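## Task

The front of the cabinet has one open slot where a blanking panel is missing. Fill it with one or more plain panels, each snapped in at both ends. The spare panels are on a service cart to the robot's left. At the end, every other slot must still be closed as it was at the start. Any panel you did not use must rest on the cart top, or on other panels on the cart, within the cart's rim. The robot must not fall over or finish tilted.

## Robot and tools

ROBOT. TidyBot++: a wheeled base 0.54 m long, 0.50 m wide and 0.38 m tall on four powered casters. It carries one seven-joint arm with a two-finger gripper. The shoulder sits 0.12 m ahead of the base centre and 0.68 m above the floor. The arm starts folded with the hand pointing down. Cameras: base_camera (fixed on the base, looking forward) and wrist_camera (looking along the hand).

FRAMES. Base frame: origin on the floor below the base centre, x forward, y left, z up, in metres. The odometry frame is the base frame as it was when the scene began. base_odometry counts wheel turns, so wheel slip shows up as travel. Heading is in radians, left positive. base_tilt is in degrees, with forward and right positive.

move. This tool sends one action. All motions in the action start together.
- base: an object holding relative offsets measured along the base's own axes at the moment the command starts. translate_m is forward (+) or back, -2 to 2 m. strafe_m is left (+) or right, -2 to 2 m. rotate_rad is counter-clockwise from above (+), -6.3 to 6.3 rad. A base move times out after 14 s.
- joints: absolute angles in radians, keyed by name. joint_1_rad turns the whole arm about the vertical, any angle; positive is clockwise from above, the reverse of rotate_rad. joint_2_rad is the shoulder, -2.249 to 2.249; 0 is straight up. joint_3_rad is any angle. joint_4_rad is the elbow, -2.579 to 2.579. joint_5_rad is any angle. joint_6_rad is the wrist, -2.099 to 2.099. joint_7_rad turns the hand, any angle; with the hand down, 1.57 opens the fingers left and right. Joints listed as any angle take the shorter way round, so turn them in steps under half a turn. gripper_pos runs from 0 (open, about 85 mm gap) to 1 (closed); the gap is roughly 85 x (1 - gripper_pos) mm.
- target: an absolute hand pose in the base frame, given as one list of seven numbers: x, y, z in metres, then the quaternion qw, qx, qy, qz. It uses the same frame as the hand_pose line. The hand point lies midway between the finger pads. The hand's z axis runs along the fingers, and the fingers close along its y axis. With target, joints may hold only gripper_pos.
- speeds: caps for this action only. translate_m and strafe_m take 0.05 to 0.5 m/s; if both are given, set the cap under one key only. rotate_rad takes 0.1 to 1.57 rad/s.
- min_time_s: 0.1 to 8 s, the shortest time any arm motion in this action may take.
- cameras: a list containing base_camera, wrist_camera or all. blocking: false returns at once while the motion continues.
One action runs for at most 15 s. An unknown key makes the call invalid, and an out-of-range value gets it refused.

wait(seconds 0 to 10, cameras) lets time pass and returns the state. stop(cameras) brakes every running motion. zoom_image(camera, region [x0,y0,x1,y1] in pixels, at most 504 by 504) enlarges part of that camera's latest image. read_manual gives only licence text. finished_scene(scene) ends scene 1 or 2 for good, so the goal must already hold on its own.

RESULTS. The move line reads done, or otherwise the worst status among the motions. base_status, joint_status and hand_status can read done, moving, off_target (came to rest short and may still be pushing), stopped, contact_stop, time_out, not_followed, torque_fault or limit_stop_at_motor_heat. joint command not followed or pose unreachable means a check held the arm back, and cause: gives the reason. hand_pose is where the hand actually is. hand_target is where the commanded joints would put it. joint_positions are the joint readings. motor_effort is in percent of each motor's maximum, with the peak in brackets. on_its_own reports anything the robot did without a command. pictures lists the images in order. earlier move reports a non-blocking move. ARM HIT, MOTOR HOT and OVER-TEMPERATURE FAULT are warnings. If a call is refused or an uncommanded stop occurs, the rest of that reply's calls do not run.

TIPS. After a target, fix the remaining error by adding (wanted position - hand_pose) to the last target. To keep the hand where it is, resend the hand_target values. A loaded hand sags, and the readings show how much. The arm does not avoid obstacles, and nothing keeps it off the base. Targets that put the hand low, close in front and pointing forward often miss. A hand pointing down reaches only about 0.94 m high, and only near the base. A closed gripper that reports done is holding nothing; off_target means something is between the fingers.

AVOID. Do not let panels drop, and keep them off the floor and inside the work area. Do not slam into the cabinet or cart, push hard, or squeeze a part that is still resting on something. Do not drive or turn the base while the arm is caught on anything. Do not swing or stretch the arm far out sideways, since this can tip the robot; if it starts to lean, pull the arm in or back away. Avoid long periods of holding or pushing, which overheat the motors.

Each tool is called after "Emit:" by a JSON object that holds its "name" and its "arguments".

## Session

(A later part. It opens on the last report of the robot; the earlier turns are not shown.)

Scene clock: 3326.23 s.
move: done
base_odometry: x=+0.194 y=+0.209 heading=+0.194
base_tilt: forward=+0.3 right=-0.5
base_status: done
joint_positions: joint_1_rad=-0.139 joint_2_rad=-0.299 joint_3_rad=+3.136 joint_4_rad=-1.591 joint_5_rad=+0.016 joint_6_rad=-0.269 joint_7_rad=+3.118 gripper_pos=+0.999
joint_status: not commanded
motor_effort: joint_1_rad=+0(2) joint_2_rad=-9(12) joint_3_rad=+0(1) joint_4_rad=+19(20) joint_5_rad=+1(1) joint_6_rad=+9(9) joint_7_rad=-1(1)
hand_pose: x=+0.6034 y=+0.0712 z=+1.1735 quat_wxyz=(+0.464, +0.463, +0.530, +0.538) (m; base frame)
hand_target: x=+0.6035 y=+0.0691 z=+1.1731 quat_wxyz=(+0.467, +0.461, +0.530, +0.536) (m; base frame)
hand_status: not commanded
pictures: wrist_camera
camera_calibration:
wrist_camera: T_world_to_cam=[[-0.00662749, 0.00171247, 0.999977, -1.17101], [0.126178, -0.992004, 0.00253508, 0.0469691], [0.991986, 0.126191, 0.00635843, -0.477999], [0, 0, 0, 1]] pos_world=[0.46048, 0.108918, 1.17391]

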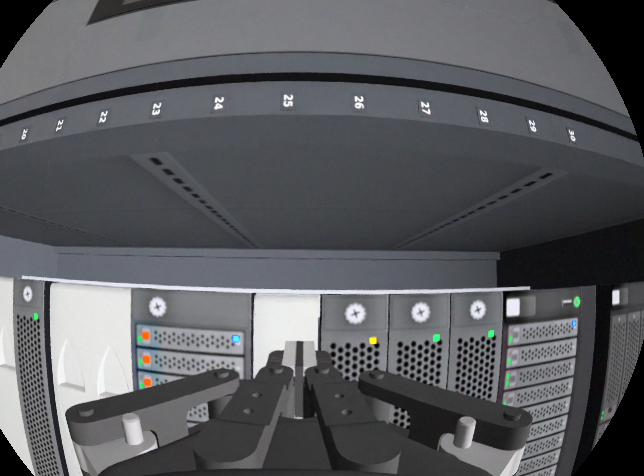

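Emit:
{"name": "move", "arguments": {"base": {"strafe_m": -0.432}, "speeds": {"strafe_m": 0.2}, "cameras": ["wrist_camera"]}}

Emit:
{"name": "zoom_image", "arguments": {"camera": "wrist_camera", "region": [150, 60, 450, 380]}}

Scene clock: 3333.33 s.
move: done
base_odometry: x=+0.277 y=-0.215 heading=+0.194
base_tilt: forward=+0.4 right=-0.5
base_status: done
joint_positions: joint_1_rad=-0.139 joint_2_rad=-0.299 joint_3_rad=+3.137 joint_4_rad=-1.591 joint_5_rad=+0.016 joint_6_rad=-0.269 joint_7_rad=+3.118 gripper_pos=+0.999
joint_status: not commanded
motor_effort: joint_1_rad=+0(2) joint_2_rad=-10(11) joint_3_rad=+0(2) joint_4_rad=+19(20) joint_5_rad=+1(2) joint_6_rad=+9(10) joint_7_rad=-1(1)
hand_pose: x=+0.6034 y=+0.0710 z=+1.1735 quat_wxyz=(+0.464, +0.463, +0.530, +0.538) (m; base frame)
hand_target: x=+0.6035 y=+0.0691 z=+1.1731 quat_wxyz=(+0.467, +0.461, +0.530, +0.536) (m; base frame)
hand_status: not commanded
pictures: wrist_camera
camera_calibration:
wrist_camera: T_world_to_cam=[[-0.00661508, 0.00161524, 0.999977, -1.17111], [0.125884, -0.992042, 0.00243517, 0.0470275], [0.992023, 0.125897, 0.0063591, -0.47796], [0, 0, 0, 1]] pos_world=[0.460481, 0.108719, 1.17401]

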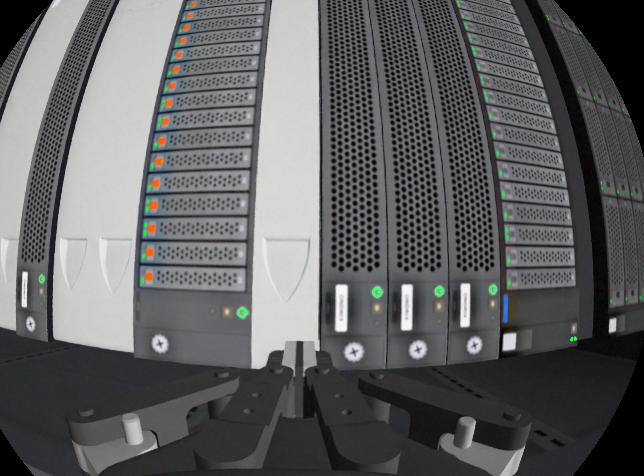

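Scaled by 1.575.

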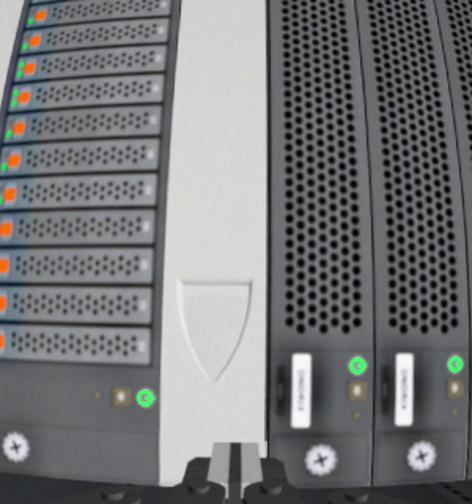

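Emit:
{"name": "move", "arguments": {"base": {"translate_m": 0.034, "strafe_m": 0.006}, "speeds": {"translate_m": 0.08}, "cameras": ["wrist_camera"]}}

Emit:
{"name": "zoom_image", "arguments": {"camera": "wrist_camera", "region": [200, 200, 420, 420]}}

Scene clock: 3340.87 s.
move: done
base_odometry: x=+0.309 y=-0.202 heading=+0.194
base_tilt: forward=+0.3 right=-0.5
base_status: done
joint_positions: joint_1_rad=-0.139 joint_2_rad=-0.301 joint_3_rad=+3.137 joint_4_rad=-1.591 joint_5_rad=+0.016 joint_6_rad=-0.269 joint_7_rad=+3.118 gripper_pos=+0.999
joint_status: not commanded
motor_effort: joint_1_rad=+0(1) joint_2_rad=-9(12) joint_3_rad=+0(1) joint_4_rad=+19(20) joint_5_rad=+1(1) joint_6_rad=+9(9) joint_7_rad=+0(1)
hand_pose: x=+0.6025 y=+0.0708 z=+1.1744 quat_wxyz=(+0.465, +0.463, +0.529, +0.538) (m; base frame)
hand_target: x=+0.6035 y=+0.0691 z=+1.1731 quat_wxyz=(+0.467, +0.461, +0.530, +0.536) (m; base frame)
hand_status: not commanded
pictures: wrist_camera
camera_calibration:
wrist_camera: T_world_to_cam=[[-0.0085002, 0.00137981, 0.999963, -1.1708], [0.125879, -0.992043, 0.00243892, 0.047038], [0.992009, 0.125895, 0.00825887, -0.479282], [0, 0, 0, 1]] pos_world=[0.459579, 0.108618, 1.1746]

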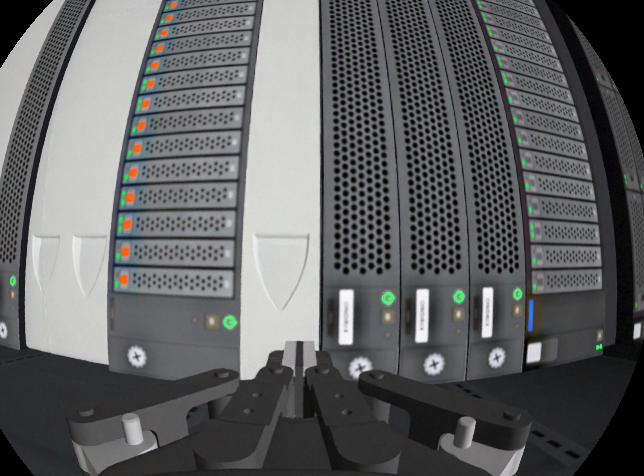

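Scaled by 2.291.

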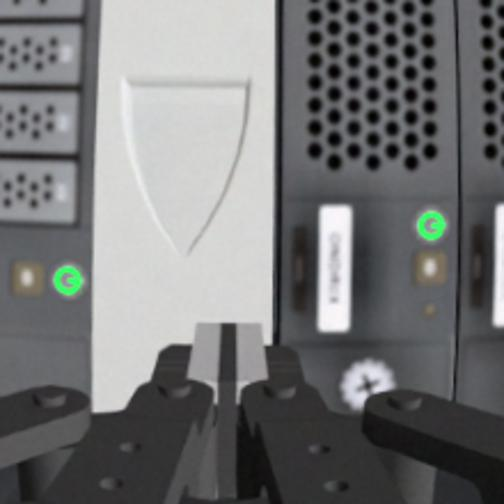

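Emit:
{"name": "move", "arguments": {"base": {"translate_m": 0.009}, "speeds": {"translate_m": 0.05}}}

Emit:
{"name": "move", "arguments": {"joints": {"joint_2_rad": -0.265}, "min_time_s": 1}}

Emit:
{"name": "move", "arguments": {"joints": {"joint_2_rad": -0.235}, "min_time_s": 1, "cameras": ["wrist_camera"]}}

Emit:
{"name": "zoom_image", "arguments": {"camera": "wrist_camera", "region": [200, 200, 420, 420]}}

Scene clock: 3346.80 s.
move: done
base_odometry: x=+0.318 y=-0.201 heading=+0.193
base_tilt: forward=+0.3 right=-0.5
base_status: done
joint_positions: joint_1_rad=-0.139 joint_2_rad=-0.299 joint_3_rad=+3.137 joint_4_rad=-1.591 joint_5_rad=+0.016 joint_6_rad=-0.269 joint_7_rad=+3.118 gripper_pos=+0.999
joint_status: not commanded
motor_effort: joint_1_rad=+1(1) joint_2_rad=-10(12) joint_3_rad=+0(1) joint_4_rad=+19(20) joint_5_rad=+2(2) joint_6_rad=+9(9) joint_7_rad=+0(1)
hand_pose: x=+0.6032 y=+0.0709 z=+1.1737 quat_wxyz=(+0.464, +0.463, +0.529, +0.538) (m; base frame)
hand_target: x=+0.6035 y=+0.0691 z=+1.1731 quat_wxyz=(+0.467, +0.461, +0.530, +0.536) (m; base frame)
hand_status: not commanded
pictures: none

Scene clock: 3348.07 s.
move: done
base_odometry: x=+0.318 y=-0.201 heading=+0.193
base_tilt: forward=+0.3 right=-0.5
base_status: not commanded
joint_positions: joint_1_rad=-0.139 joint_2_rad=-0.284 joint_3_rad=+3.137 joint_4_rad=-1.591 joint_5_rad=+0.016 joint_6_rad=-0.269 joint_7_rad=+3.118 gripper_pos=+0.999
joint_status: all done
motor_effort: joint_1_rad=+0(1) joint_2_rad=-9(11) joint_3_rad=+0(1) joint_4_rad=+19(20) joint_5_rad=+0(2) joint_6_rad=+9(10) joint_7_rad=-1(1)
hand_pose: x=+0.6105 y=+0.0719 z=+1.1663 quat_wxyz=(+0.461, +0.467, +0.533, +0.534) (m; base frame)
hand_target: x=+0.6203 y=+0.0715 z=+1.1556 quat_wxyz=(+0.459, +0.469, +0.540, +0.527) (m; base frame)
hand_status: not commanded
pictures: none

Scene clock: 3349.37 s.
move: done
base_odometry: x=+0.318 y=-0.201 heading=+0.193
base_tilt: forward=+0.3 right=-0.5
base_status: not commanded
joint_positions: joint_1_rad=-0.139 joint_2_rad=-0.283 joint_3_rad=+3.137 joint_4_rad=-1.591 joint_5_rad=+0.016 joint_6_rad=-0.269 joint_7_rad=+3.118 gripper_pos=+0.999
joint_status: all done
motor_effort: joint_1_rad=-1(1) joint_2_rad=-5(9) joint_3_rad=+0(1) joint_4_rad=+17(19) joint_5_rad=+1(1) joint_6_rad=+7(9) joint_7_rad=-1(1)
hand_pose: x=+0.6110 y=+0.0720 z=+1.1658 quat_wxyz=(+0.461, +0.467, +0.534, +0.534) (m; base frame)
hand_target: x=+0.6341 y=+0.0734 z=+1.1402 quat_wxyz=(+0.452, +0.476, +0.547, +0.519) (m; base frame)
hand_status: not commanded
pictures: wrist_camera
camera_calibration:
wrist_camera: T_world_to_cam=[[0.00872861, 0.00383346, 0.999955, -1.17288], [0.125909, -0.992038, 0.00270405, 0.0468493], [0.992003, 0.12588, -0.00914178, -0.467491], [0, 0, 0, 1]] pos_world=[0.468092, 0.10982, 1.16843]

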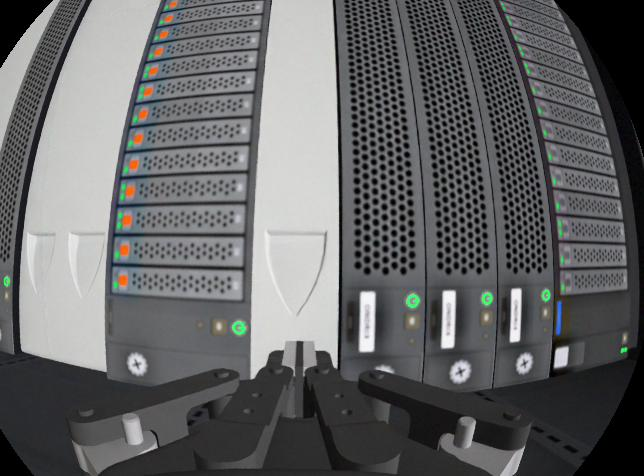

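Scaled by 2.291.

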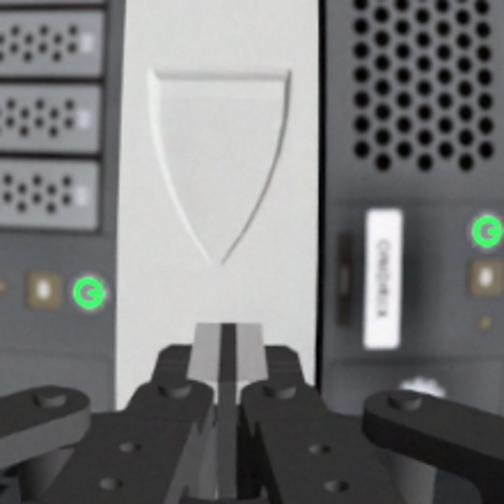

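Emit:
{"name": "move", "arguments": {"joints": {"joint_2_rad": -0.20}, "min_time_s": 1}}

Emit:
{"name": "move", "arguments": {"joints": {"joint_2_rad": -0.16}, "min_time_s": 1}}

Emit:
{"name": "move", "arguments": {"joints": {"joint_2_rad": -0.12}, "min_time_s": 1, "cameras": ["wrist_camera"]}}

Emit:
{"name": "zoom_image", "arguments": {"camera": "wrist_camera", "region": [200, 200, 420, 420]}}

Scene clock: 3354.67 s.
move: done
base_odometry: x=+0.318 y=-0.201 heading=+0.193
base_tilt: forward=+0.4 right=-0.4
base_status: not commanded
joint_positions: joint_1_rad=-0.139 joint_2_rad=-0.274 joint_3_rad=+3.137 joint_4_rad=-1.590 joint_5_rad=+0.016 joint_6_rad=-0.269 joint_7_rad=+3.118 gripper_pos=+0.999
joint_status: all done
motor_effort: joint_1_rad=+2(2) joint_2_rad=-1(5) joint_3_rad=+1(2) joint_4_rad=+16(17) joint_5_rad=+1(2) joint_6_rad=+7(7) joint_7_rad=+0(1)
hand_pose: x=+0.6150 y=+0.0726 z=+1.1619 quat_wxyz=(+0.459, +0.469, +0.536, +0.531) (m; base frame)
hand_target: x=+0.6497 y=+0.0755 z=+1.1217 quat_wxyz=(+0.444, +0.484, +0.556, +0.509) (m; base frame)
hand_status: not commanded
pictures: none

Scene clock: 3355.93 s.
move: off_target
base_odometry: x=+0.318 y=-0.201 heading=+0.193
base_tilt: forward=+0.3 right=-0.5
base_status: not commanded
joint_positions: joint_1_rad=-0.139 joint_2_rad=-0.269 joint_3_rad=+3.137 joint_4_rad=-1.586 joint_5_rad=+0.016 joint_6_rad=-0.269 joint_7_rad=+3.118 gripper_pos=+0.999
joint_status: joint_2_rad off_target (ended at -0.269, target -0.160)
motor_effort: joint_1_rad=+3(4) joint_2_rad=+4(5) joint_3_rad=+3(3) joint_4_rad=+14(15) joint_5_rad=+1(2) joint_6_rad=+6(7) joint_7_rad=-1(1)
hand_pose: x=+0.6173 y=+0.0729 z=+1.1617 quat_wxyz=(+0.459, +0.469, +0.536, +0.531) (m; base frame)
hand_target: x=+0.6667 y=+0.0779 z=+1.1000 quat_wxyz=(+0.434, +0.493, +0.566, +0.498) (m; base frame)
hand_status: not commanded
pictures: none

Scene clock: 3357.20 s.
move: off_target
base_odometry: x=+0.317 y=-0.201 heading=+0.194
base_tilt: forward=+0.3 right=-0.5
base_status: not commanded
joint_positions: joint_1_rad=-0.139 joint_2_rad=-0.253 joint_3_rad=+3.137 joint_4_rad=-1.579 joint_5_rad=+0.016 joint_6_rad=-0.269 joint_7_rad=+3.118 gripper_pos=+0.999
joint_status: joint_2_rad off_target (ended at -0.253, target -0.120)
motor_effort: joint_1_rad=+1(4) joint_2_rad=+9(14) joint_3_rad=+1(4) joint_4_rad=+17(18) joint_5_rad=+1(2) joint_6_rad=+11(11) joint_7_rad=+0(1)
hand_pose: x=+0.6243 y=+0.0738 z=+1.1579 quat_wxyz=(+0.457, +0.471, +0.539, +0.529) (m; base frame)
hand_target: x=+0.6828 y=+0.0801 z=+1.0775 quat_wxyz=(+0.424, +0.501, +0.576, +0.487) (m; base frame)
hand_status: not commanded
pictures: wrist_camera
camera_calibration:
wrist_camera: T_world_to_cam=[[0.0266636, 0.0062707, 0.999625, -1.17605], [0.125789, -0.992053, 0.00286795, 0.0468443], [0.991699, 0.125665, -0.0272405, -0.459756], [0, 0, 0, 1]] pos_world=[0.481405, 0.111622, 1.16295]

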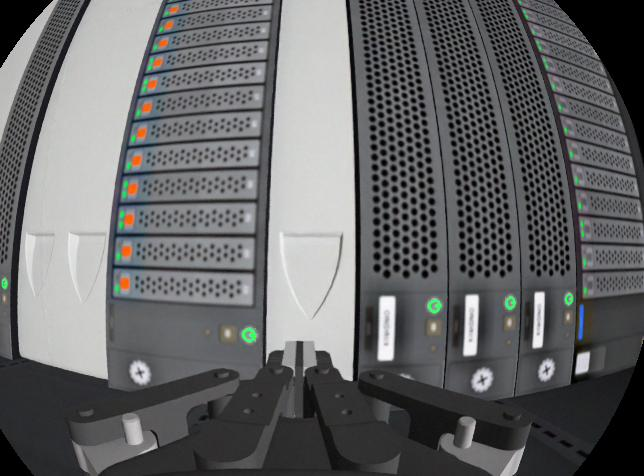

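Scaled by 2.291.

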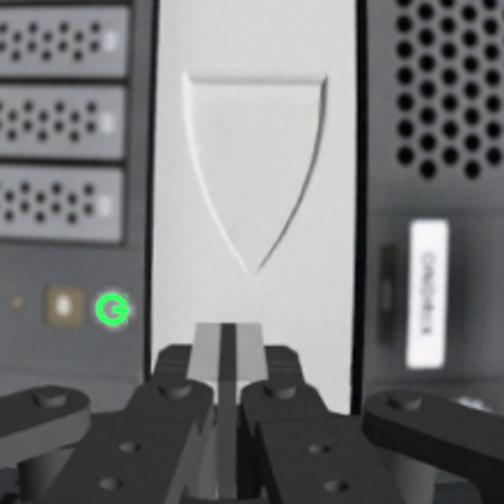

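Emit:
{"name": "move", "arguments": {"joints": {"joint_2_rad": -0.08}, "min_time_s": 1}}

Emit:
{"name": "move", "arguments": {"joints": {"joint_2_rad": -0.04}, "min_time_s": 1}}

Scene clock: 3361.60 s.
move: off_target
base_odometry: x=+0.317 y=-0.201 heading=+0.194
base_tilt: forward=+0.3 right=-0.4
base_status: not commanded
joint_positions: joint_1_rad=-0.139 joint_2_rad=-0.252 joint_3_rad=+3.137 joint_4_rad=-1.579 joint_5_rad=+0.016 joint_6_rad=-0.269 joint_7_rad=+3.118 gripper_pos=+0.999
joint_status: joint_2_rad off_target (ended at -0.252, target -0.080)
motor_effort: joint_1_rad=+0(2) joint_2_rad=+14(14) joint_3_rad=+2(2) joint_4_rad=+15(17) joint_5_rad=+1(2) joint_6_rad=+9(11) joint_7_rad=+0(1)
hand_pose: x=+0.6248 y=+0.0739 z=+1.1573 quat_wxyz=(+0.456, +0.471, +0.539, +0.528) (m; base frame)
hand_target: x=+0.6980 y=+0.0822 z=+1.0544 quat_wxyz=(+0.414, +0.510, +0.586, +0.475) (m; base frame)
hand_status: not commanded
pictures: none

Scene clock: 3362.90 s.
move: off_target
base_odometry: x=+0.317 y=-0.201 heading=+0.194
base_tilt: forward=+0.3 right=-0.5
base_status: not commanded
joint_positions: joint_1_rad=-0.139 joint_2_rad=-0.251 joint_3_rad=+3.137 joint_4_rad=-1.579 joint_5_rad=+0.016 joint_6_rad=-0.269 joint_7_rad=+3.118 gripper_pos=+0.999
joint_status: joint_2_rad off_target (ended at -0.251, target -0.040)
motor_effort: joint_1_rad=+2(2) joint_2_rad=+20(20) joint_3_rad=+2(2) joint_4_rad=+13(15) joint_5_rad=+0(1) joint_6_rad=+8(9) joint_7_rad=+0(1)
hand_pose: x=+0.6253 y=+0.0739 z=+1.1568 quat_wxyz=(+0.456, +0.472, +0.539, +0.528) (m; base frame)
hand_target: x=+0.7123 y=+0.0842 z=+1.0307 quat_wxyz=(+0.403, +0.518, +0.595, +0.463) (m; base frame)
hand_status: not commanded
pictures: none

Emit:
{"name": "move", "arguments": {"joints": {"joint_2_rad": -0.30}, "min_time_s": 1.5}}

Emit:
{"name": "move", "arguments": {"base": {"translate_m": -0.06}, "speeds": {"translate_m": 0.15}, "cameras": ["wrist_camera"]}}

Emit:
{"name": "zoom_image", "arguments": {"camera": "wrist_camera", "region": [150, 180, 450, 400]}}

Emit:
{"name": "move", "arguments": {"base": {"strafe_m": 0.41}, "speeds": {"strafe_m": 0.25}, "cameras": ["wrist_camera"]}}

Emit:
{"name": "zoom_image", "arguments": {"camera": "wrist_camera", "region": [0, 220, 400, 400]}}

Scene clock: 3370.50 s.
move: done
base_odometry: x=+0.318 y=-0.201 heading=+0.194
base_tilt: forward=+0.3 right=-0.5
base_status: not commanded
joint_positions: joint_1_rad=-0.139 joint_2_rad=-0.286 joint_3_rad=+3.137 joint_4_rad=-1.580 joint_5_rad=+0.016 joint_6_rad=-0.269 joint_7_rad=+3.118 gripper_pos=+0.999
joint_status: all done
motor_effort: joint_1_rad=+1(3) joint_2_rad=-9(21) joint_3_rad=+0(2) joint_4_rad=+19(23) joint_5_rad=+0(2) joint_6_rad=+8(14) joint_7_rad=+0(1)
hand_pose: x=+0.6086 y=+0.0716 z=+1.1741 quat_wxyz=(+0.464, +0.464, +0.530, +0.537) (m; base frame)
hand_target: x=+0.6035 y=+0.0691 z=+1.1731 quat_wxyz=(+0.467, +0.461, +0.530, +0.536) (m; base frame)
hand_status: not commanded
pictures: none

Scene clock: 3371.53 s.
move: done
base_odometry: x=+0.259 y=-0.212 heading=+0.194
base_tilt: forward=+0.3 right=-0.5
base_status: done
joint_positions: joint_1_rad=-0.139 joint_2_rad=-0.304 joint_3_rad=+3.137 joint_4_rad=-1.580 joint_5_rad=+0.016 joint_6_rad=-0.269 joint_7_rad=+3.118 gripper_pos=+0.999
joint_status: not commanded
motor_effort: joint_1_rad=+0(1) joint_2_rad=-9(13) joint_3_rad=+0(1) joint_4_rad=+19(20) joint_5_rad=+0(1) joint_6_rad=+9(10) joint_7_rad=+0(1)
hand_pose: x=+0.6000 y=+0.0704 z=+1.1826 quat_wxyz=(+0.468, +0.460, +0.525, +0.542) (m; base frame)
hand_target: x=+0.6035 y=+0.0691 z=+1.1731 quat_wxyz=(+0.467, +0.461, +0.530, +0.536) (m; base frame)
hand_status: not commanded
pictures: wrist_camera
camera_calibration:
wrist_camera: T_world_to_cam=[[-0.0225556, -0.000673184, 0.999745, -1.1703], [0.125693, -0.992067, 0.00216779, 0.0473481], [0.991813, 0.12571, 0.0224613, -0.493458], [0, 0, 0, 1]] pos_world=[0.45707, 0.108217, 1.18098]

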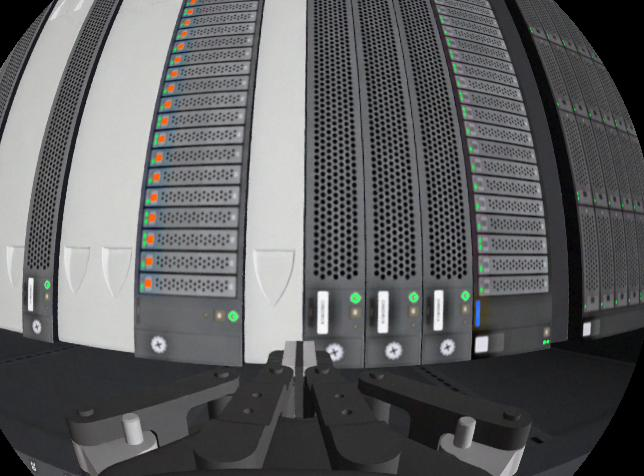

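Scaled by 1.680.

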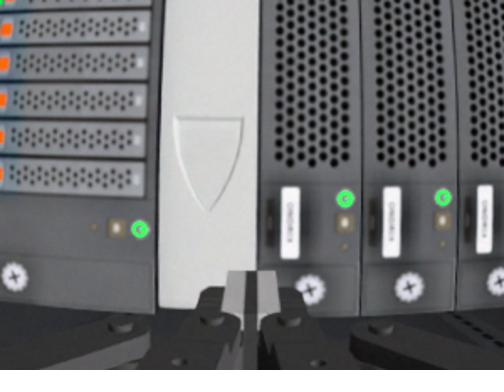

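Scene clock: 3374.07 s.
move: done
base_odometry: x=+0.180 y=+0.190 heading=+0.194
base_tilt: forward=+0.3 right=-0.5
base_status: done
joint_positions: joint_1_rad=-0.139 joint_2_rad=-0.304 joint_3_rad=+3.137 joint_4_rad=-1.580 joint_5_rad=+0.016 joint_6_rad=-0.269 joint_7_rad=+3.118 gripper_pos=+0.999
joint_status: not commanded
motor_effort: joint_1_rad=+0(2) joint_2_rad=-9(11) joint_3_rad=+0(2) joint_4_rad=+19(20) joint_5_rad=+1(1) joint_6_rad=+9(10) joint_7_rad=-1(1)
hand_pose: x=+0.6000 y=+0.0703 z=+1.1827 quat_wxyz=(+0.468, +0.460, +0.525, +0.542) (m; base frame)
hand_target: x=+0.6035 y=+0.0691 z=+1.1731 quat_wxyz=(+0.467, +0.461, +0.530, +0.536) (m; base frame)
hand_status: not commanded
pictures: wrist_camera
camera_calibration:
wrist_camera: T_world_to_cam=[[-0.0226552, -0.000683327, 0.999743, -1.17025], [0.125594, -0.992079, 0.00216801, 0.0472952], [0.991823, 0.125611, 0.0225616, -0.493558], [0, 0, 0, 1]] pos_world=[0.45707, 0.108117, 1.18098]

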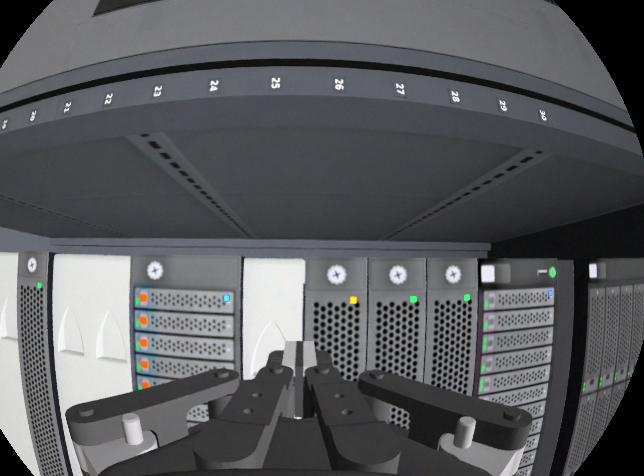

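Scaled by 1.260.

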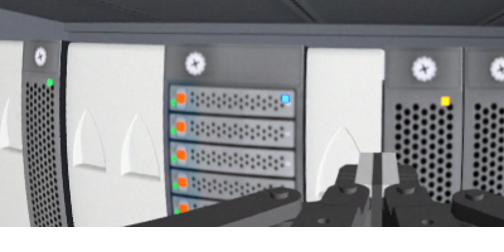

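Emit:
{"name": "zoom_image", "arguments": {"camera": "wrist_camera", "region": [220, 230, 340, 320]}}

Emit:
{"name": "zoom_image", "arguments": {"camera": "wrist_camera", "region": [20, 230, 160, 320]}}

Scaled by 4.200.

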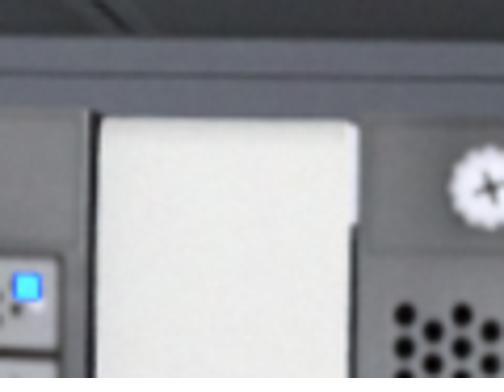

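Scaled by 3.600.

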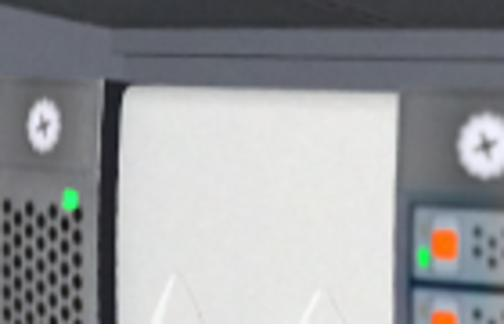

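Emit:
{"name": "move", "arguments": {"base": {"translate_m": 0.066, "strafe_m": 0.008}, "speeds": {"translate_m": 0.1}}}

Emit:
{"name": "move", "arguments": {"joints": {"joint_2_rad": -0.25}, "min_time_s": 1.5}}

Emit:
{"name": "move", "arguments": {"joints": {"joint_2_rad": -0.20}, "min_time_s": 1}}

Scene clock: 3386.37 s.
move: done
base_odometry: x=+0.243 y=+0.211 heading=+0.194
base_tilt: forward=+0.4 right=-0.4
base_status: done
joint_positions: joint_1_rad=-0.139 joint_2_rad=-0.302 joint_3_rad=+3.137 joint_4_rad=-1.580 joint_5_rad=+0.016 joint_6_rad=-0.269 joint_7_rad=+3.118 gripper_pos=+0.999
joint_status: not commanded
motor_effort: joint_1_rad=+1(1) joint_2_rad=-10(12) joint_3_rad=+0(1) joint_4_rad=+19(20) joint_5_rad=+1(1) joint_6_rad=+9(10) joint_7_rad=+0(1)
hand_pose: x=+0.6011 y=+0.0705 z=+1.1816 quat_wxyz=(+0.468, +0.460, +0.526, +0.541) (m; base frame)
hand_target: x=+0.6035 y=+0.0691 z=+1.1731 quat_wxyz=(+0.467, +0.461, +0.530, +0.536) (m; base frame)
hand_status: not commanded
pictures: none

Scene clock: 3388.17 s.
move: done
base_odometry: x=+0.243 y=+0.211 heading=+0.194
base_tilt: forward=+0.4 right=-0.4
base_status: not commanded
joint_positions: joint_1_rad=-0.139 joint_2_rad=-0.280 joint_3_rad=+3.137 joint_4_rad=-1.580 joint_5_rad=+0.016 joint_6_rad=-0.269 joint_7_rad=+3.118 gripper_pos=+0.999
joint_status: all done
motor_effort: joint_1_rad=+0(1) joint_2_rad=-7(11) joint_3_rad=+1(1) joint_4_rad=+18(19) joint_5_rad=+1(1) joint_6_rad=+8(10) joint_7_rad=+0(1)
hand_pose: x=+0.6114 y=+0.0719 z=+1.1712 quat_wxyz=(+0.463, +0.465, +0.531, +0.536) (m; base frame)
hand_target: x=+0.6272 y=+0.0724 z=+1.1480 quat_wxyz=(+0.456, +0.473, +0.544, +0.523) (m; base frame)
hand_status: not commanded
pictures: none

Scene clock: 3389.47 s.
move: done
base_odometry: x=+0.243 y=+0.211 heading=+0.194
base_tilt: forward=+0.3 right=-0.5
base_status: not commanded
joint_positions: joint_1_rad=-0.139 joint_2_rad=-0.279 joint_3_rad=+3.137 joint_4_rad=-1.580 joint_5_rad=+0.016 joint_6_rad=-0.269 joint_7_rad=+3.118 gripper_pos=+0.999
joint_status: all done
motor_effort: joint_1_rad=+1(1) joint_2_rad=+0(8) joint_3_rad=+1(1) joint_4_rad=+14(18) joint_5_rad=+1(1) joint_6_rad=+6(8) joint_7_rad=-1(1)
hand_pose: x=+0.6122 y=+0.0720 z=+1.1704 quat_wxyz=(+0.462, +0.466, +0.532, +0.535) (m; base frame)
hand_target: x=+0.6497 y=+0.0755 z=+1.1217 quat_wxyz=(+0.444, +0.484, +0.556, +0.509) (m; base frame)
hand_status: not commanded
pictures: none

Emit:
{"name": "move", "arguments": {"joints": {"joint_2_rad": -0.15}, "min_time_s": 1}}

Emit:
{"name": "move", "arguments": {"joints": {"joint_2_rad": -0.10}, "min_time_s": 1}}

Emit:
{"name": "move", "arguments": {"joints": {"joint_2_rad": -0.05}, "min_time_s": 1, "cameras": ["wrist_camera"]}}

Emit:
{"name": "zoom_image", "arguments": {"camera": "wrist_camera", "region": [220, 240, 380, 380]}}

Scene clock: 3394.47 s.
move: off_target
base_odometry: x=+0.243 y=+0.211 heading=+0.194
base_tilt: forward=+0.3 right=-0.5
base_status: not commanded
joint_positions: joint_1_rad=-0.139 joint_2_rad=-0.277 joint_3_rad=+3.137 joint_4_rad=-1.579 joint_5_rad=+0.016 joint_6_rad=-0.269 joint_7_rad=+3.118 gripper_pos=+0.999
joint_status: joint_2_rad off_target (ended at -0.277, target -0.150)
motor_effort: joint_1_rad=+2(2) joint_2_rad=+7(8) joint_3_rad=+1(2) joint_4_rad=+13(14) joint_5_rad=+1(1) joint_6_rad=+5(6) joint_7_rad=-1(1)
hand_pose: x=+0.6131 y=+0.0721 z=+1.1699 quat_wxyz=(+0.462, +0.466, +0.532, +0.535) (m; base frame)
hand_target: x=+0.6708 y=+0.0784 z=+1.0944 quat_wxyz=(+0.431, +0.495, +0.569, +0.495) (m; base frame)
hand_status: not commanded
pictures: none

Scene clock: 3395.77 s.
move: off_target
base_odometry: x=+0.243 y=+0.211 heading=+0.194
base_tilt: forward=+0.2 right=-0.5
base_status: not commanded
joint_positions: joint_1_rad=-0.139 joint_2_rad=-0.275 joint_3_rad=+3.137 joint_4_rad=-1.578 joint_5_rad=+0.016 joint_6_rad=-0.269 joint_7_rad=+3.118 gripper_pos=+0.999
joint_status: joint_2_rad off_target (ended at -0.275, target -0.100)
motor_effort: joint_1_rad=+1(2) joint_2_rad=+15(17) joint_3_rad=+2(2) joint_4_rad=+13(13) joint_5_rad=+1(2) joint_6_rad=+7(7) joint_7_rad=-1(2)
hand_pose: x=+0.6140 y=+0.0723 z=+1.1694 quat_wxyz=(+0.462, +0.466, +0.532, +0.535) (m; base frame)
hand_target: x=+0.6905 y=+0.0811 z=+1.0660 quat_wxyz=(+0.419, +0.505, +0.581, +0.481) (m; base frame)
hand_status: not commanded
pictures: none

Scene clock: 3397.03 s.
move: off_target
base_odometry: x=+0.243 y=+0.211 heading=+0.194
base_tilt: forward=+0.3 right=-0.5
base_status: not commanded
joint_positions: joint_1_rad=-0.139 joint_2_rad=-0.273 joint_3_rad=+3.137 joint_4_rad=-1.577 joint_5_rad=+0.016 joint_6_rad=-0.269 joint_7_rad=+3.118 gripper_pos=+0.999
joint_status: joint_2_rad off_target (ended at -0.273, target -0.050)
motor_effort: joint_1_rad=+2(2) joint_2_rad=+23(23) joint_3_rad=+3(3) joint_4_rad=+13(13) joint_5_rad=+1(1) joint_6_rad=+8(9) joint_7_rad=-1(1)
hand_pose: x=+0.6150 y=+0.0724 z=+1.1690 quat_wxyz=(+0.462, +0.466, +0.533, +0.534) (m; base frame)
hand_target: x=+0.7089 y=+0.0837 z=+1.0367 quat_wxyz=(+0.406, +0.516, +0.593, +0.466) (m; base frame)
hand_status: not commanded
pictures: wrist_camera
camera_calibration:
wrist_camera: T_world_to_cam=[[0.00547987, 0.0032246, 0.99998, -1.17404], [0.125605, -0.992077, 0.00251081, 0.0471096], [0.992065, 0.125589, -0.00584148, -0.475345], [0, 0, 0, 1]] pos_world=[0.472089, 0.11022, 1.17112]

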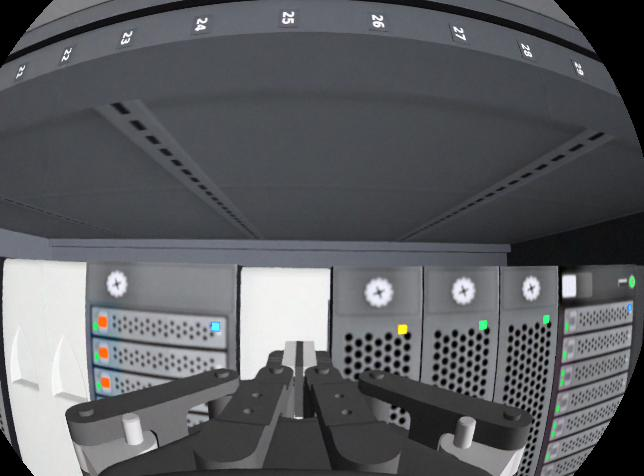

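Scaled by 3.150.

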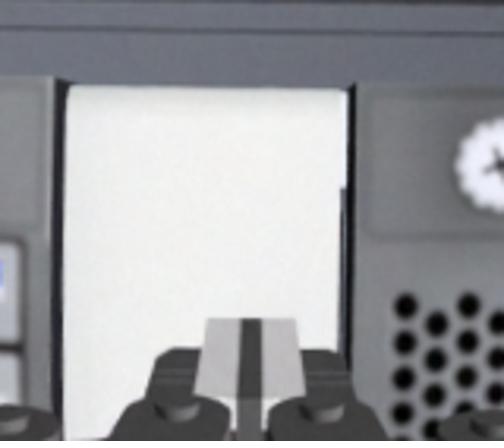

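Emit:
{"name": "move", "arguments": {"joints": {"joint_2_rad": -0.31}, "min_time_s": 1.5}}

Emit:
{"name": "move", "arguments": {"base": {"translate_m": -0.334, "strafe_m": -0.48}, "speeds": {"translate_m": 0.3}, "cameras": ["wrist_camera"]}}

Scene clock: 3428.83 s.
move: done
base_odometry: x=+0.243 y=+0.211 heading=+0.194
base_tilt: forward=+0.4 right=-0.5
base_status: not commanded
joint_positions: joint_1_rad=-0.139 joint_2_rad=-0.294 joint_3_rad=+3.137 joint_4_rad=-1.578 joint_5_rad=+0.016 joint_6_rad=-0.269 joint_7_rad=+3.118 gripper_pos=+0.999
joint_status: all done
motor_effort: joint_1_rad=+1(2) joint_2_rad=-9(23) joint_3_rad=+0(3) joint_4_rad=+19(22) joint_5_rad=+1(2) joint_6_rad=+9(13) joint_7_rad=+0(1)
hand_pose: x=+0.6046 y=+0.0710 z=+1.1792 quat_wxyz=(+0.466, +0.461, +0.527, +0.540) (m; base frame)
hand_target: x=+0.5986 y=+0.0685 z=+1.1779 quat_wxyz=(+0.470, +0.459, +0.528, +0.539) (m; base frame)
hand_status: not commanded
pictures: none

Scene clock: 3431.73 s.
move: done
base_odometry: x=+0.008 y=-0.325 heading=+0.194
base_tilt: forward=+0.3 right=-0.5
base_status: done
joint_positions: joint_1_rad=-0.139 joint_2_rad=-0.307 joint_3_rad=+3.137 joint_4_rad=-1.578 joint_5_rad=+0.016 joint_6_rad=-0.269 joint_7_rad=+3.118 gripper_pos=+0.999
joint_status: not commanded
motor_effort: joint_1_rad=+1(2) joint_2_rad=-9(12) joint_3_rad=+0(2) joint_4_rad=+19(20) joint_5_rad=+1(1) joint_6_rad=+9(9) joint_7_rad=-1(1)
hand_pose: x=+0.5982 y=+0.0701 z=+1.1855 quat_wxyz=(+0.469, +0.458, +0.524, +0.543) (m; base frame)
hand_target: x=+0.5986 y=+0.0685 z=+1.1779 quat_wxyz=(+0.470, +0.459, +0.528, +0.539) (m; base frame)
hand_status: not commanded
pictures: wrist_camera
camera_calibration:
wrist_camera: T_world_to_cam=[[-0.0278052, -0.00142562, 0.999612, -1.16981], [0.125611, -0.992077, 0.00207912, 0.0474156], [0.99169, 0.12562, 0.0277639, -0.497886], [0, 0, 0, 1]] pos_world=[0.455266, 0.107917, 1.18308]

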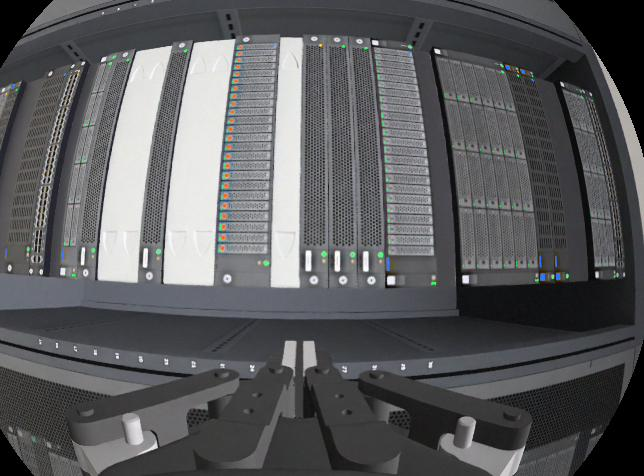

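Emit:
{"name": "zoom_image", "arguments": {"camera": "wrist_camera", "region": [90, 20, 440, 300]}}

Scaled by 1.440.

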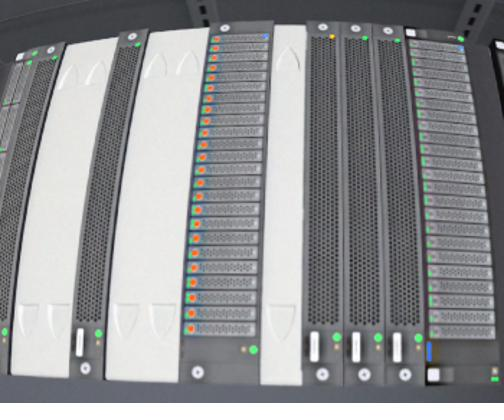

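Emit:
{"name": "move", "arguments": {"base": {"rotate_rad": 1.332}, "speeds": {"rotate_rad": 0.7}, "joints": {"joint_1_rad": -0.19, "joint_2_rad": 0.38, "joint_3_rad": 3.14, "joint_4_rad": -0.511, "joint_6_rad": -1.983, "joint_7_rad": 1.507, "gripper_pos": 0.0}, "min_time_s": 4}}

Emit:
{"name": "move", "arguments": {"base": {"strafe_m": -0.303}, "speeds": {"strafe_m": 0.25}}}

Emit:
{"name": "move", "arguments": {"base": {"translate_m": 0.45}, "speeds": {"translate_m": 0.2}, "cameras": ["all"]}}

Scene clock: 3443.30 s.
move: done
base_odometry: x=+0.008 y=-0.325 heading=+1.526
base_tilt: forward=+0.3 right=-0.5
base_status: done
joint_positions: joint_1_rad=-0.165 joint_2_rad=+0.352 joint_3_rad=+3.137 joint_4_rad=-0.530 joint_5_rad=+0.016 joint_6_rad=-1.903 joint_7_rad=+1.556 gripper_pos=+0.000
joint_status: all done
motor_effort: joint_1_rad=+0(3) joint_2_rad=-24(26) joint_3_rad=+0(2) joint_4_rad=+13(20) joint_5_rad=+1(2) joint_6_rad=+2(10) joint_7_rad=+0(2)
hand_pose: x=+0.6088 y=+0.0798 z=+0.9849 quat_wxyz=(-0.010, +0.982, +0.072, +0.177) (m; base frame)
hand_target: x=+0.5928 y=+0.0931 z=+0.9700 quat_wxyz=(-0.017, +0.989, +0.063, +0.132) (m; base frame)
hand_status: not commanded
pictures: none

Scene clock: 3445.40 s.
move: done
base_odometry: x=+0.311 y=-0.338 heading=+1.527
base_tilt: forward=+0.4 right=-0.4
base_status: done
joint_positions: joint_1_rad=-0.177 joint_2_rad=+0.352 joint_3_rad=+3.137 joint_4_rad=-0.530 joint_5_rad=+0.016 joint_6_rad=-1.905 joint_7_rad=+1.555 gripper_pos=+0.000
joint_status: not commanded
motor_effort: joint_1_rad=+1(3) joint_2_rad=-24(25) joint_3_rad=+0(1) joint_4_rad=+13(13) joint_5_rad=+1(3) joint_6_rad=+3(3) joint_7_rad=-1(1)
hand_pose: x=+0.6072 y=+0.0855 z=+0.9846 quat_wxyz=(-0.011, +0.981, +0.077, +0.176) (m; base frame)
hand_target: x=+0.5928 y=+0.0931 z=+0.9700 quat_wxyz=(-0.017, +0.989, +0.063, +0.132) (m; base frame)
hand_status: not commanded
pictures: none

Scene clock: 3448.43 s.
move: done
base_odometry: x=+0.331 y=+0.112 heading=+1.526
base_tilt: forward=+0.4 right=-0.5
base_status: done
joint_positions: joint_1_rad=-0.177 joint_2_rad=+0.363 joint_3_rad=+3.137 joint_4_rad=-0.528 joint_5_rad=+0.016 joint_6_rad=-1.909 joint_7_rad=+1.555 gripper_pos=+0.000
joint_status: not commanded
motor_effort: joint_1_rad=+0(2) joint_2_rad=-25(27) joint_3_rad=+0(1) joint_4_rad=+13(14) joint_5_rad=+1(2) joint_6_rad=+2(4) joint_7_rad=+0(1)
hand_pose: x=+0.6096 y=+0.0860 z=+0.9796 quat_wxyz=(-0.011, +0.982, +0.077, +0.170) (m; base frame)
hand_target: x=+0.5928 y=+0.0931 z=+0.9700 quat_wxyz=(-0.017, +0.989, +0.063, +0.132) (m; base frame)
hand_status: not commanded
pictures: base_camera, wrist_camera
camera_calibration:
wrist_camera: T_world_to_cam=[[0.164853, -0.986304, 0.00528546, -0.0223089], [-0.933265, -0.157717, -0.32271, 0.954043], [0.319123, 0.0482669, -0.946483, 0.86558], [0, 0, 0, 1]] pos_world=[0.617826, 0.0866868, 1.12725]

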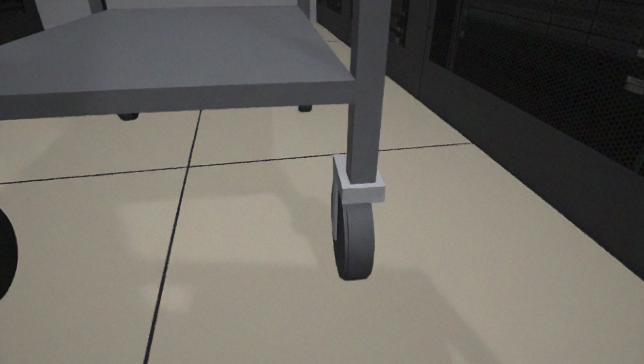

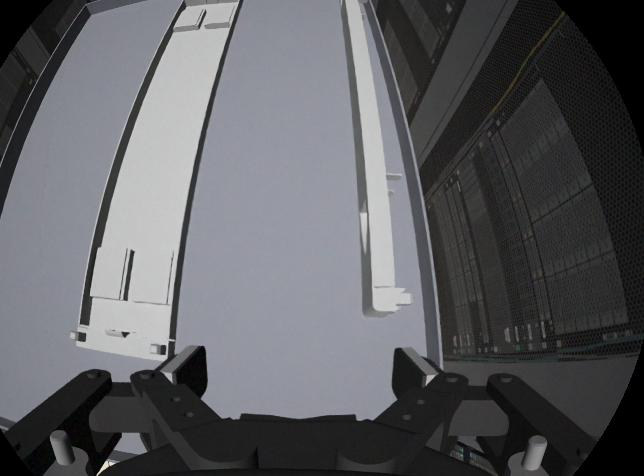

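Emit:
{"name": "move", "arguments": {"base": {"translate_m": 0.214}, "speeds": {"translate_m": 0.12}, "cameras": ["wrist_camera"]}}

Emit:
{"name": "zoom_image", "arguments": {"camera": "wrist_camera", "region": [200, 100, 460, 360]}}

Scene clock: 3457.67 s.
move: done
base_odometry: x=+0.340 y=+0.326 heading=+1.526
base_tilt: forward=+0.4 right=-0.5
base_status: done
joint_positions: joint_1_rad=-0.177 joint_2_rad=+0.366 joint_3_rad=+3.137 joint_4_rad=-0.528 joint_5_rad=+0.016 joint_6_rad=-1.910 joint_7_rad=+1.555 gripper_pos=+0.000
joint_status: not commanded
motor_effort: joint_1_rad=+2(2) joint_2_rad=-25(28) joint_3_rad=+0(1) joint_4_rad=+13(14) joint_5_rad=+1(2) joint_6_rad=+2(3) joint_7_rad=-1(1)
hand_pose: x=+0.6102 y=+0.0862 z=+0.9779 quat_wxyz=(-0.010, +0.983, +0.077, +0.168) (m; base frame)
hand_target: x=+0.5928 y=+0.0931 z=+0.9700 quat_wxyz=(-0.017, +0.989, +0.063, +0.132) (m; base frame)
hand_status: not commanded
pictures: wrist_camera
camera_calibration:
wrist_camera: T_world_to_cam=[[0.164852, -0.986304, 0.00525814, -0.0223013], [-0.934717, -0.157927, -0.318375, 0.950846], [0.314846, 0.0475698, -0.94795, 0.867776], [0, 0, 0, 1]] pos_world=[0.619233, 0.0868879, 1.12545]

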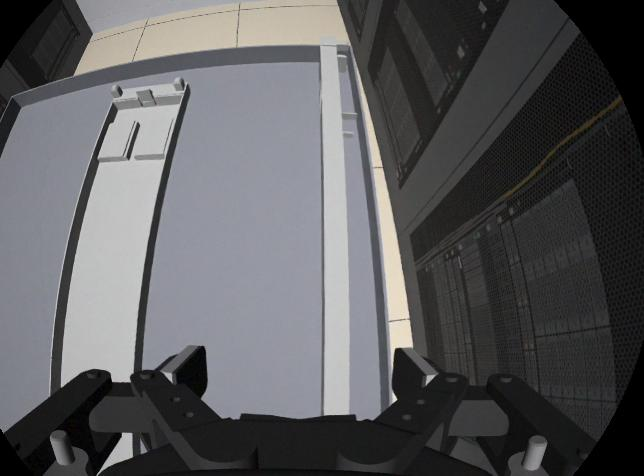

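Scaled by 1.938.

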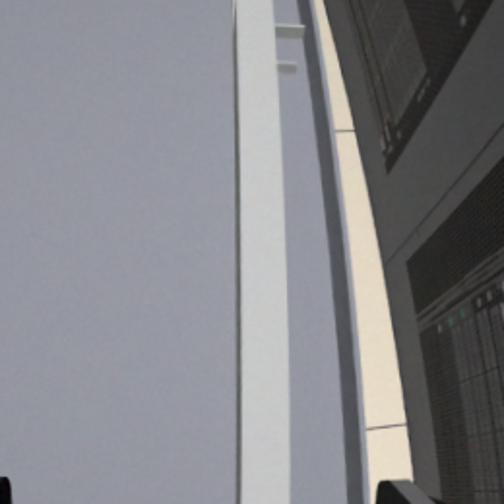

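Emit:
{"name": "move", "arguments": {"base": {"strafe_m": 0.0075}, "speeds": {"strafe_m": 0.05}}}

Emit:
{"name": "move", "arguments": {"joints": {"joint_2_rad": 0.4528, "joint_4_rad": -0.6717, "joint_6_rad": -1.764}, "min_time_s": 3, "cameras": ["wrist_camera"]}}

Scene clock: 3473.33 s.
move: done
base_odometry: x=+0.333 y=+0.326 heading=+1.526
base_tilt: forward=+0.3 right=-0.5
base_status: done
joint_positions: joint_1_rad=-0.180 joint_2_rad=+0.366 joint_3_rad=+3.137 joint_4_rad=-0.528 joint_5_rad=+0.016 joint_6_rad=-1.910 joint_7_rad=+1.555 gripper_pos=+0.000
joint_status: not commanded
motor_effort: joint_1_rad=+1(2) joint_2_rad=-25(26) joint_3_rad=+0(1) joint_4_rad=+13(13) joint_5_rad=+1(2) joint_6_rad=+3(3) joint_7_rad=+0(1)
hand_pose: x=+0.6100 y=+0.0874 z=+0.9779 quat_wxyz=(-0.011, +0.983, +0.079, +0.168) (m; base frame)
hand_target: x=+0.5928 y=+0.0931 z=+0.9700 quat_wxyz=(-0.017, +0.989, +0.063, +0.132) (m; base frame)
hand_status: not commanded
pictures: none

Scene clock: 3476.63 s.
move: done
base_odometry: x=+0.333 y=+0.326 heading=+1.526
base_tilt: forward=+0.4 right=-0.5
base_status: not commanded
joint_positions: joint_1_rad=-0.180 joint_2_rad=+0.421 joint_3_rad=+3.137 joint_4_rad=-0.640 joint_5_rad=+0.016 joint_6_rad=-1.840 joint_7_rad=+1.555 gripper_pos=+0.000
joint_status: all done
motor_effort: joint_1_rad=+1(2) joint_2_rad=-28(29) joint_3_rad=+0(1) joint_4_rad=+14(14) joint_5_rad=+2(2) joint_6_rad=+2(3) joint_7_rad=+0(1)
hand_pose: x=+0.6314 y=+0.0913 z=+0.9171 quat_wxyz=(-0.006, +0.989, +0.080, +0.120) (m; base frame)
hand_target: x=+0.6544 y=+0.1050 z=+0.8945 quat_wxyz=(-0.016, +0.990, +0.063, +0.125) (m; base frame)
hand_status: not commanded
pictures: wrist_camera
camera_calibration:
wrist_camera: T_world_to_cam=[[0.168921, -0.985603, 0.00717006, -0.0247907], [-0.959872, -0.166155, -0.225919, 0.883957], [0.223857, 0.0312801, -0.97412, 0.886252], [0, 0, 0, 1]] pos_world=[0.654279, 0.0947177, 1.0632]

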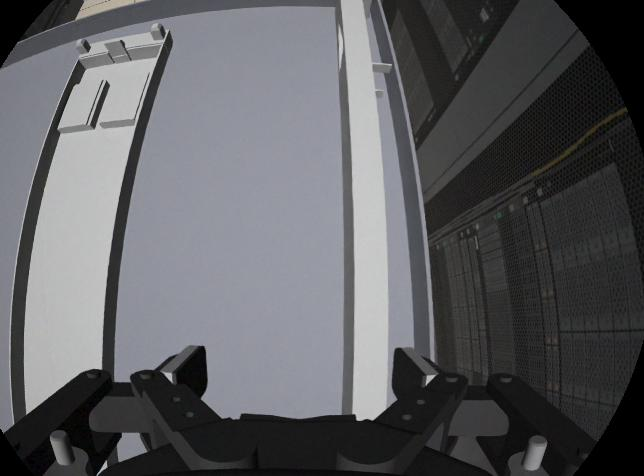

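Emit:
{"name": "move", "arguments": {"base": {"strafe_m": 0.012}, "speeds": {"strafe_m": 0.05}, "cameras": ["wrist_camera"]}}

Scene clock: 3479.43 s.
move: done
base_odometry: x=+0.321 y=+0.327 heading=+1.526
base_tilt: forward=+0.4 right=-0.5
base_status: done
joint_positions: joint_1_rad=-0.183 joint_2_rad=+0.422 joint_3_rad=+3.137 joint_4_rad=-0.640 joint_5_rad=+0.016 joint_6_rad=-1.839 joint_7_rad=+1.555 gripper_pos=+0.000
joint_status: not commanded
motor_effort: joint_1_rad=+1(3) joint_2_rad=-27(28) joint_3_rad=+0(1) joint_4_rad=+14(14) joint_5_rad=+1(2) joint_6_rad=+2(2) joint_7_rad=-1(1)
hand_pose: x=+0.6317 y=+0.0930 z=+0.9167 quat_wxyz=(-0.006, +0.989, +0.081, +0.120) (m; base frame)
hand_target: x=+0.6544 y=+0.1050 z=+0.8945 quat_wxyz=(-0.016, +0.990, +0.063, +0.125) (m; base frame)
hand_status: not commanded
pictures: wrist_camera
camera_calibration:
wrist_camera: T_world_to_cam=[[0.171899, -0.985089, 0.00715668, -0.0251282], [-0.959348, -0.169049, -0.225993, 0.88436], [0.223833, 0.0319822, -0.974103, 0.885694], [0, 0, 0, 1]] pos_world=[0.654481, 0.0964201, 1.0628]

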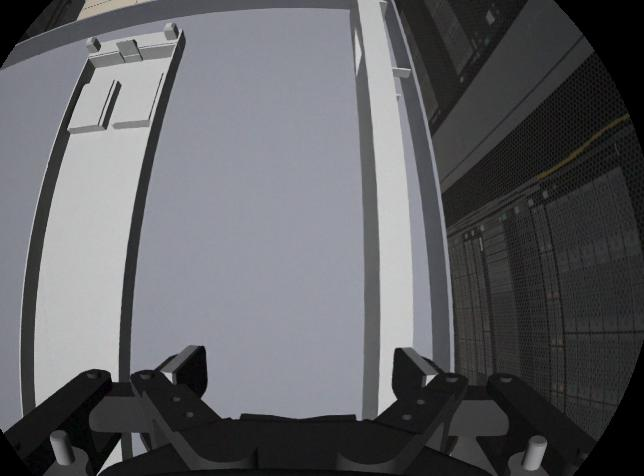

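Emit:
{"name": "move", "arguments": {"base": {"strafe_m": -0.0125}, "speeds": {"strafe_m": 0.05}}}

Emit:
{"name": "move", "arguments": {"joints": {"joint_4_rad": -0.7275, "joint_6_rad": -1.727}, "min_time_s": 2, "cameras": ["wrist_camera"]}}

Emit:
{"name": "zoom_image", "arguments": {"camera": "wrist_camera", "region": [280, 260, 480, 420]}}

Scene clock: 3492.83 s.
move: done
base_odometry: x=+0.333 y=+0.326 heading=+1.526
base_tilt: forward=+0.4 right=-0.5
base_status: done
joint_positions: joint_1_rad=-0.183 joint_2_rad=+0.422 joint_3_rad=+3.137 joint_4_rad=-0.640 joint_5_rad=+0.016 joint_6_rad=-1.836 joint_7_rad=+1.554 gripper_pos=+0.000
joint_status: not commanded
motor_effort: joint_1_rad=+0(3) joint_2_rad=-27(30) joint_3_rad=-1(1) joint_4_rad=+14(14) joint_5_rad=+1(2) joint_6_rad=+1(3) joint_7_rad=+0(1)
hand_pose: x=+0.6326 y=+0.0936 z=+0.9166 quat_wxyz=(-0.006, +0.989, +0.082, +0.121) (m; base frame)
hand_target: x=+0.6544 y=+0.1050 z=+0.8945 quat_wxyz=(-0.016, +0.990, +0.063, +0.125) (m; base frame)
hand_status: not commanded
pictures: none

Scene clock: 3495.13 s.
move: done
base_odometry: x=+0.333 y=+0.326 heading=+1.526
base_tilt: forward=+0.4 right=-0.5
base_status: not commanded
joint_positions: joint_1_rad=-0.183 joint_2_rad=+0.408 joint_3_rad=+3.137 joint_4_rad=-0.669 joint_5_rad=+0.016 joint_6_rad=-1.810 joint_7_rad=+1.554 gripper_pos=+0.000
joint_status: all done
motor_effort: joint_1_rad=+0(1) joint_2_rad=-17(27) joint_3_rad=+0(1) joint_4_rad=+9(14) joint_5_rad=-1(1) joint_6_rad=+3(4) joint_7_rad=-1(1)
hand_pose: x=+0.6329 y=+0.0937 z=+0.9159 quat_wxyz=(-0.007, +0.988, +0.082, +0.127) (m; base frame)
hand_target: x=+0.6558 y=+0.1053 z=+0.8770 quat_wxyz=(-0.015, +0.991, +0.063, +0.116) (m; base frame)
hand_status: not commanded
pictures: wrist_camera
camera_calibration:
wrist_camera: T_world_to_cam=[[0.172407, -0.985001, 0.00702331, -0.0247914], [-0.956059, -0.169049, -0.239527, 0.895731], [0.237121, 0.0345814, -0.970864, 0.872912], [0, 0, 0, 1]] pos_world=[0.653661, 0.0968167, 1.0622]

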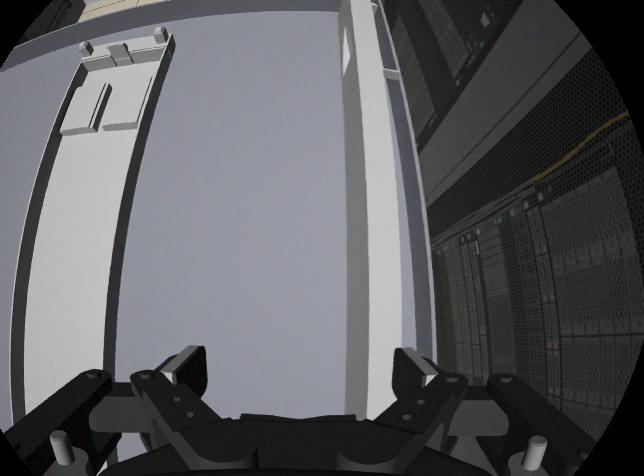

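Scaled by 2.520.

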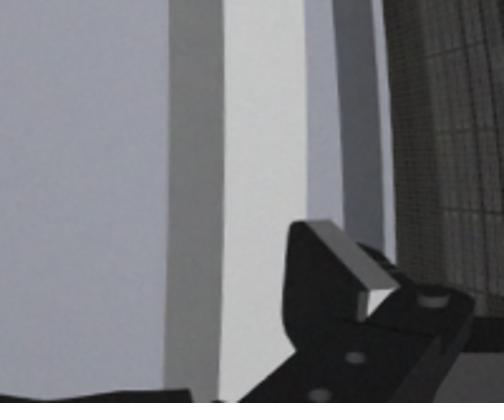

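Emit:
{"name": "move", "arguments": {"joints": {"joint_2_rad": 0.40, "joint_4_rad": -0.60, "joint_6_rad": -1.90}, "min_time_s": 2, "cameras": ["wrist_camera"]}}

Emit:
{"name": "zoom_image", "arguments": {"camera": "wrist_camera", "region": [250, 20, 450, 420]}}

Scene clock: 3503.10 s.
move: done
base_odometry: x=+0.333 y=+0.326 heading=+1.526
base_tilt: forward=+0.4 right=-0.4
base_status: not commanded
joint_positions: joint_1_rad=-0.183 joint_2_rad=+0.408 joint_3_rad=+3.137 joint_4_rad=-0.619 joint_5_rad=+0.016 joint_6_rad=-1.827 joint_7_rad=+1.554 gripper_pos=+0.000
joint_status: all done
motor_effort: joint_1_rad=+0(1) joint_2_rad=-27(29) joint_3_rad=+0(1) joint_4_rad=+14(15) joint_5_rad=+1(1) joint_6_rad=+1(4) joint_7_rad=+0(1)
hand_pose: x=+0.6345 y=+0.0940 z=+0.9323 quat_wxyz=(-0.008, +0.986, +0.081, +0.143) (m; base frame)
hand_target: x=+0.6124 y=+0.0969 z=+0.9370 quat_wxyz=(-0.016, +0.991, +0.063, +0.120) (m; base frame)
hand_status: not commanded
pictures: wrist_camera
camera_calibration:
wrist_camera: T_world_to_cam=[[0.171854, -0.985102, 0.00638792, -0.0239478], [-0.94802, -0.167141, -0.270781, 0.925202], [0.267815, 0.040479, -0.96262, 0.860718], [0, 0, 0, 1]] pos_world=[0.650712, 0.0962071, 1.07922]

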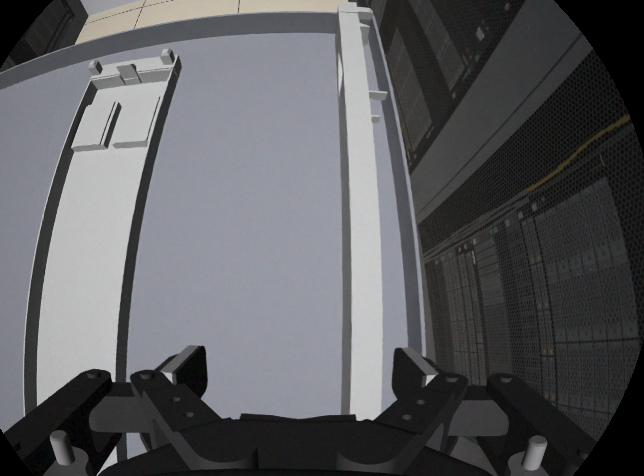

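Scaled by 1.260.

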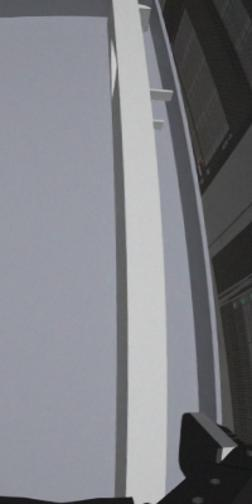

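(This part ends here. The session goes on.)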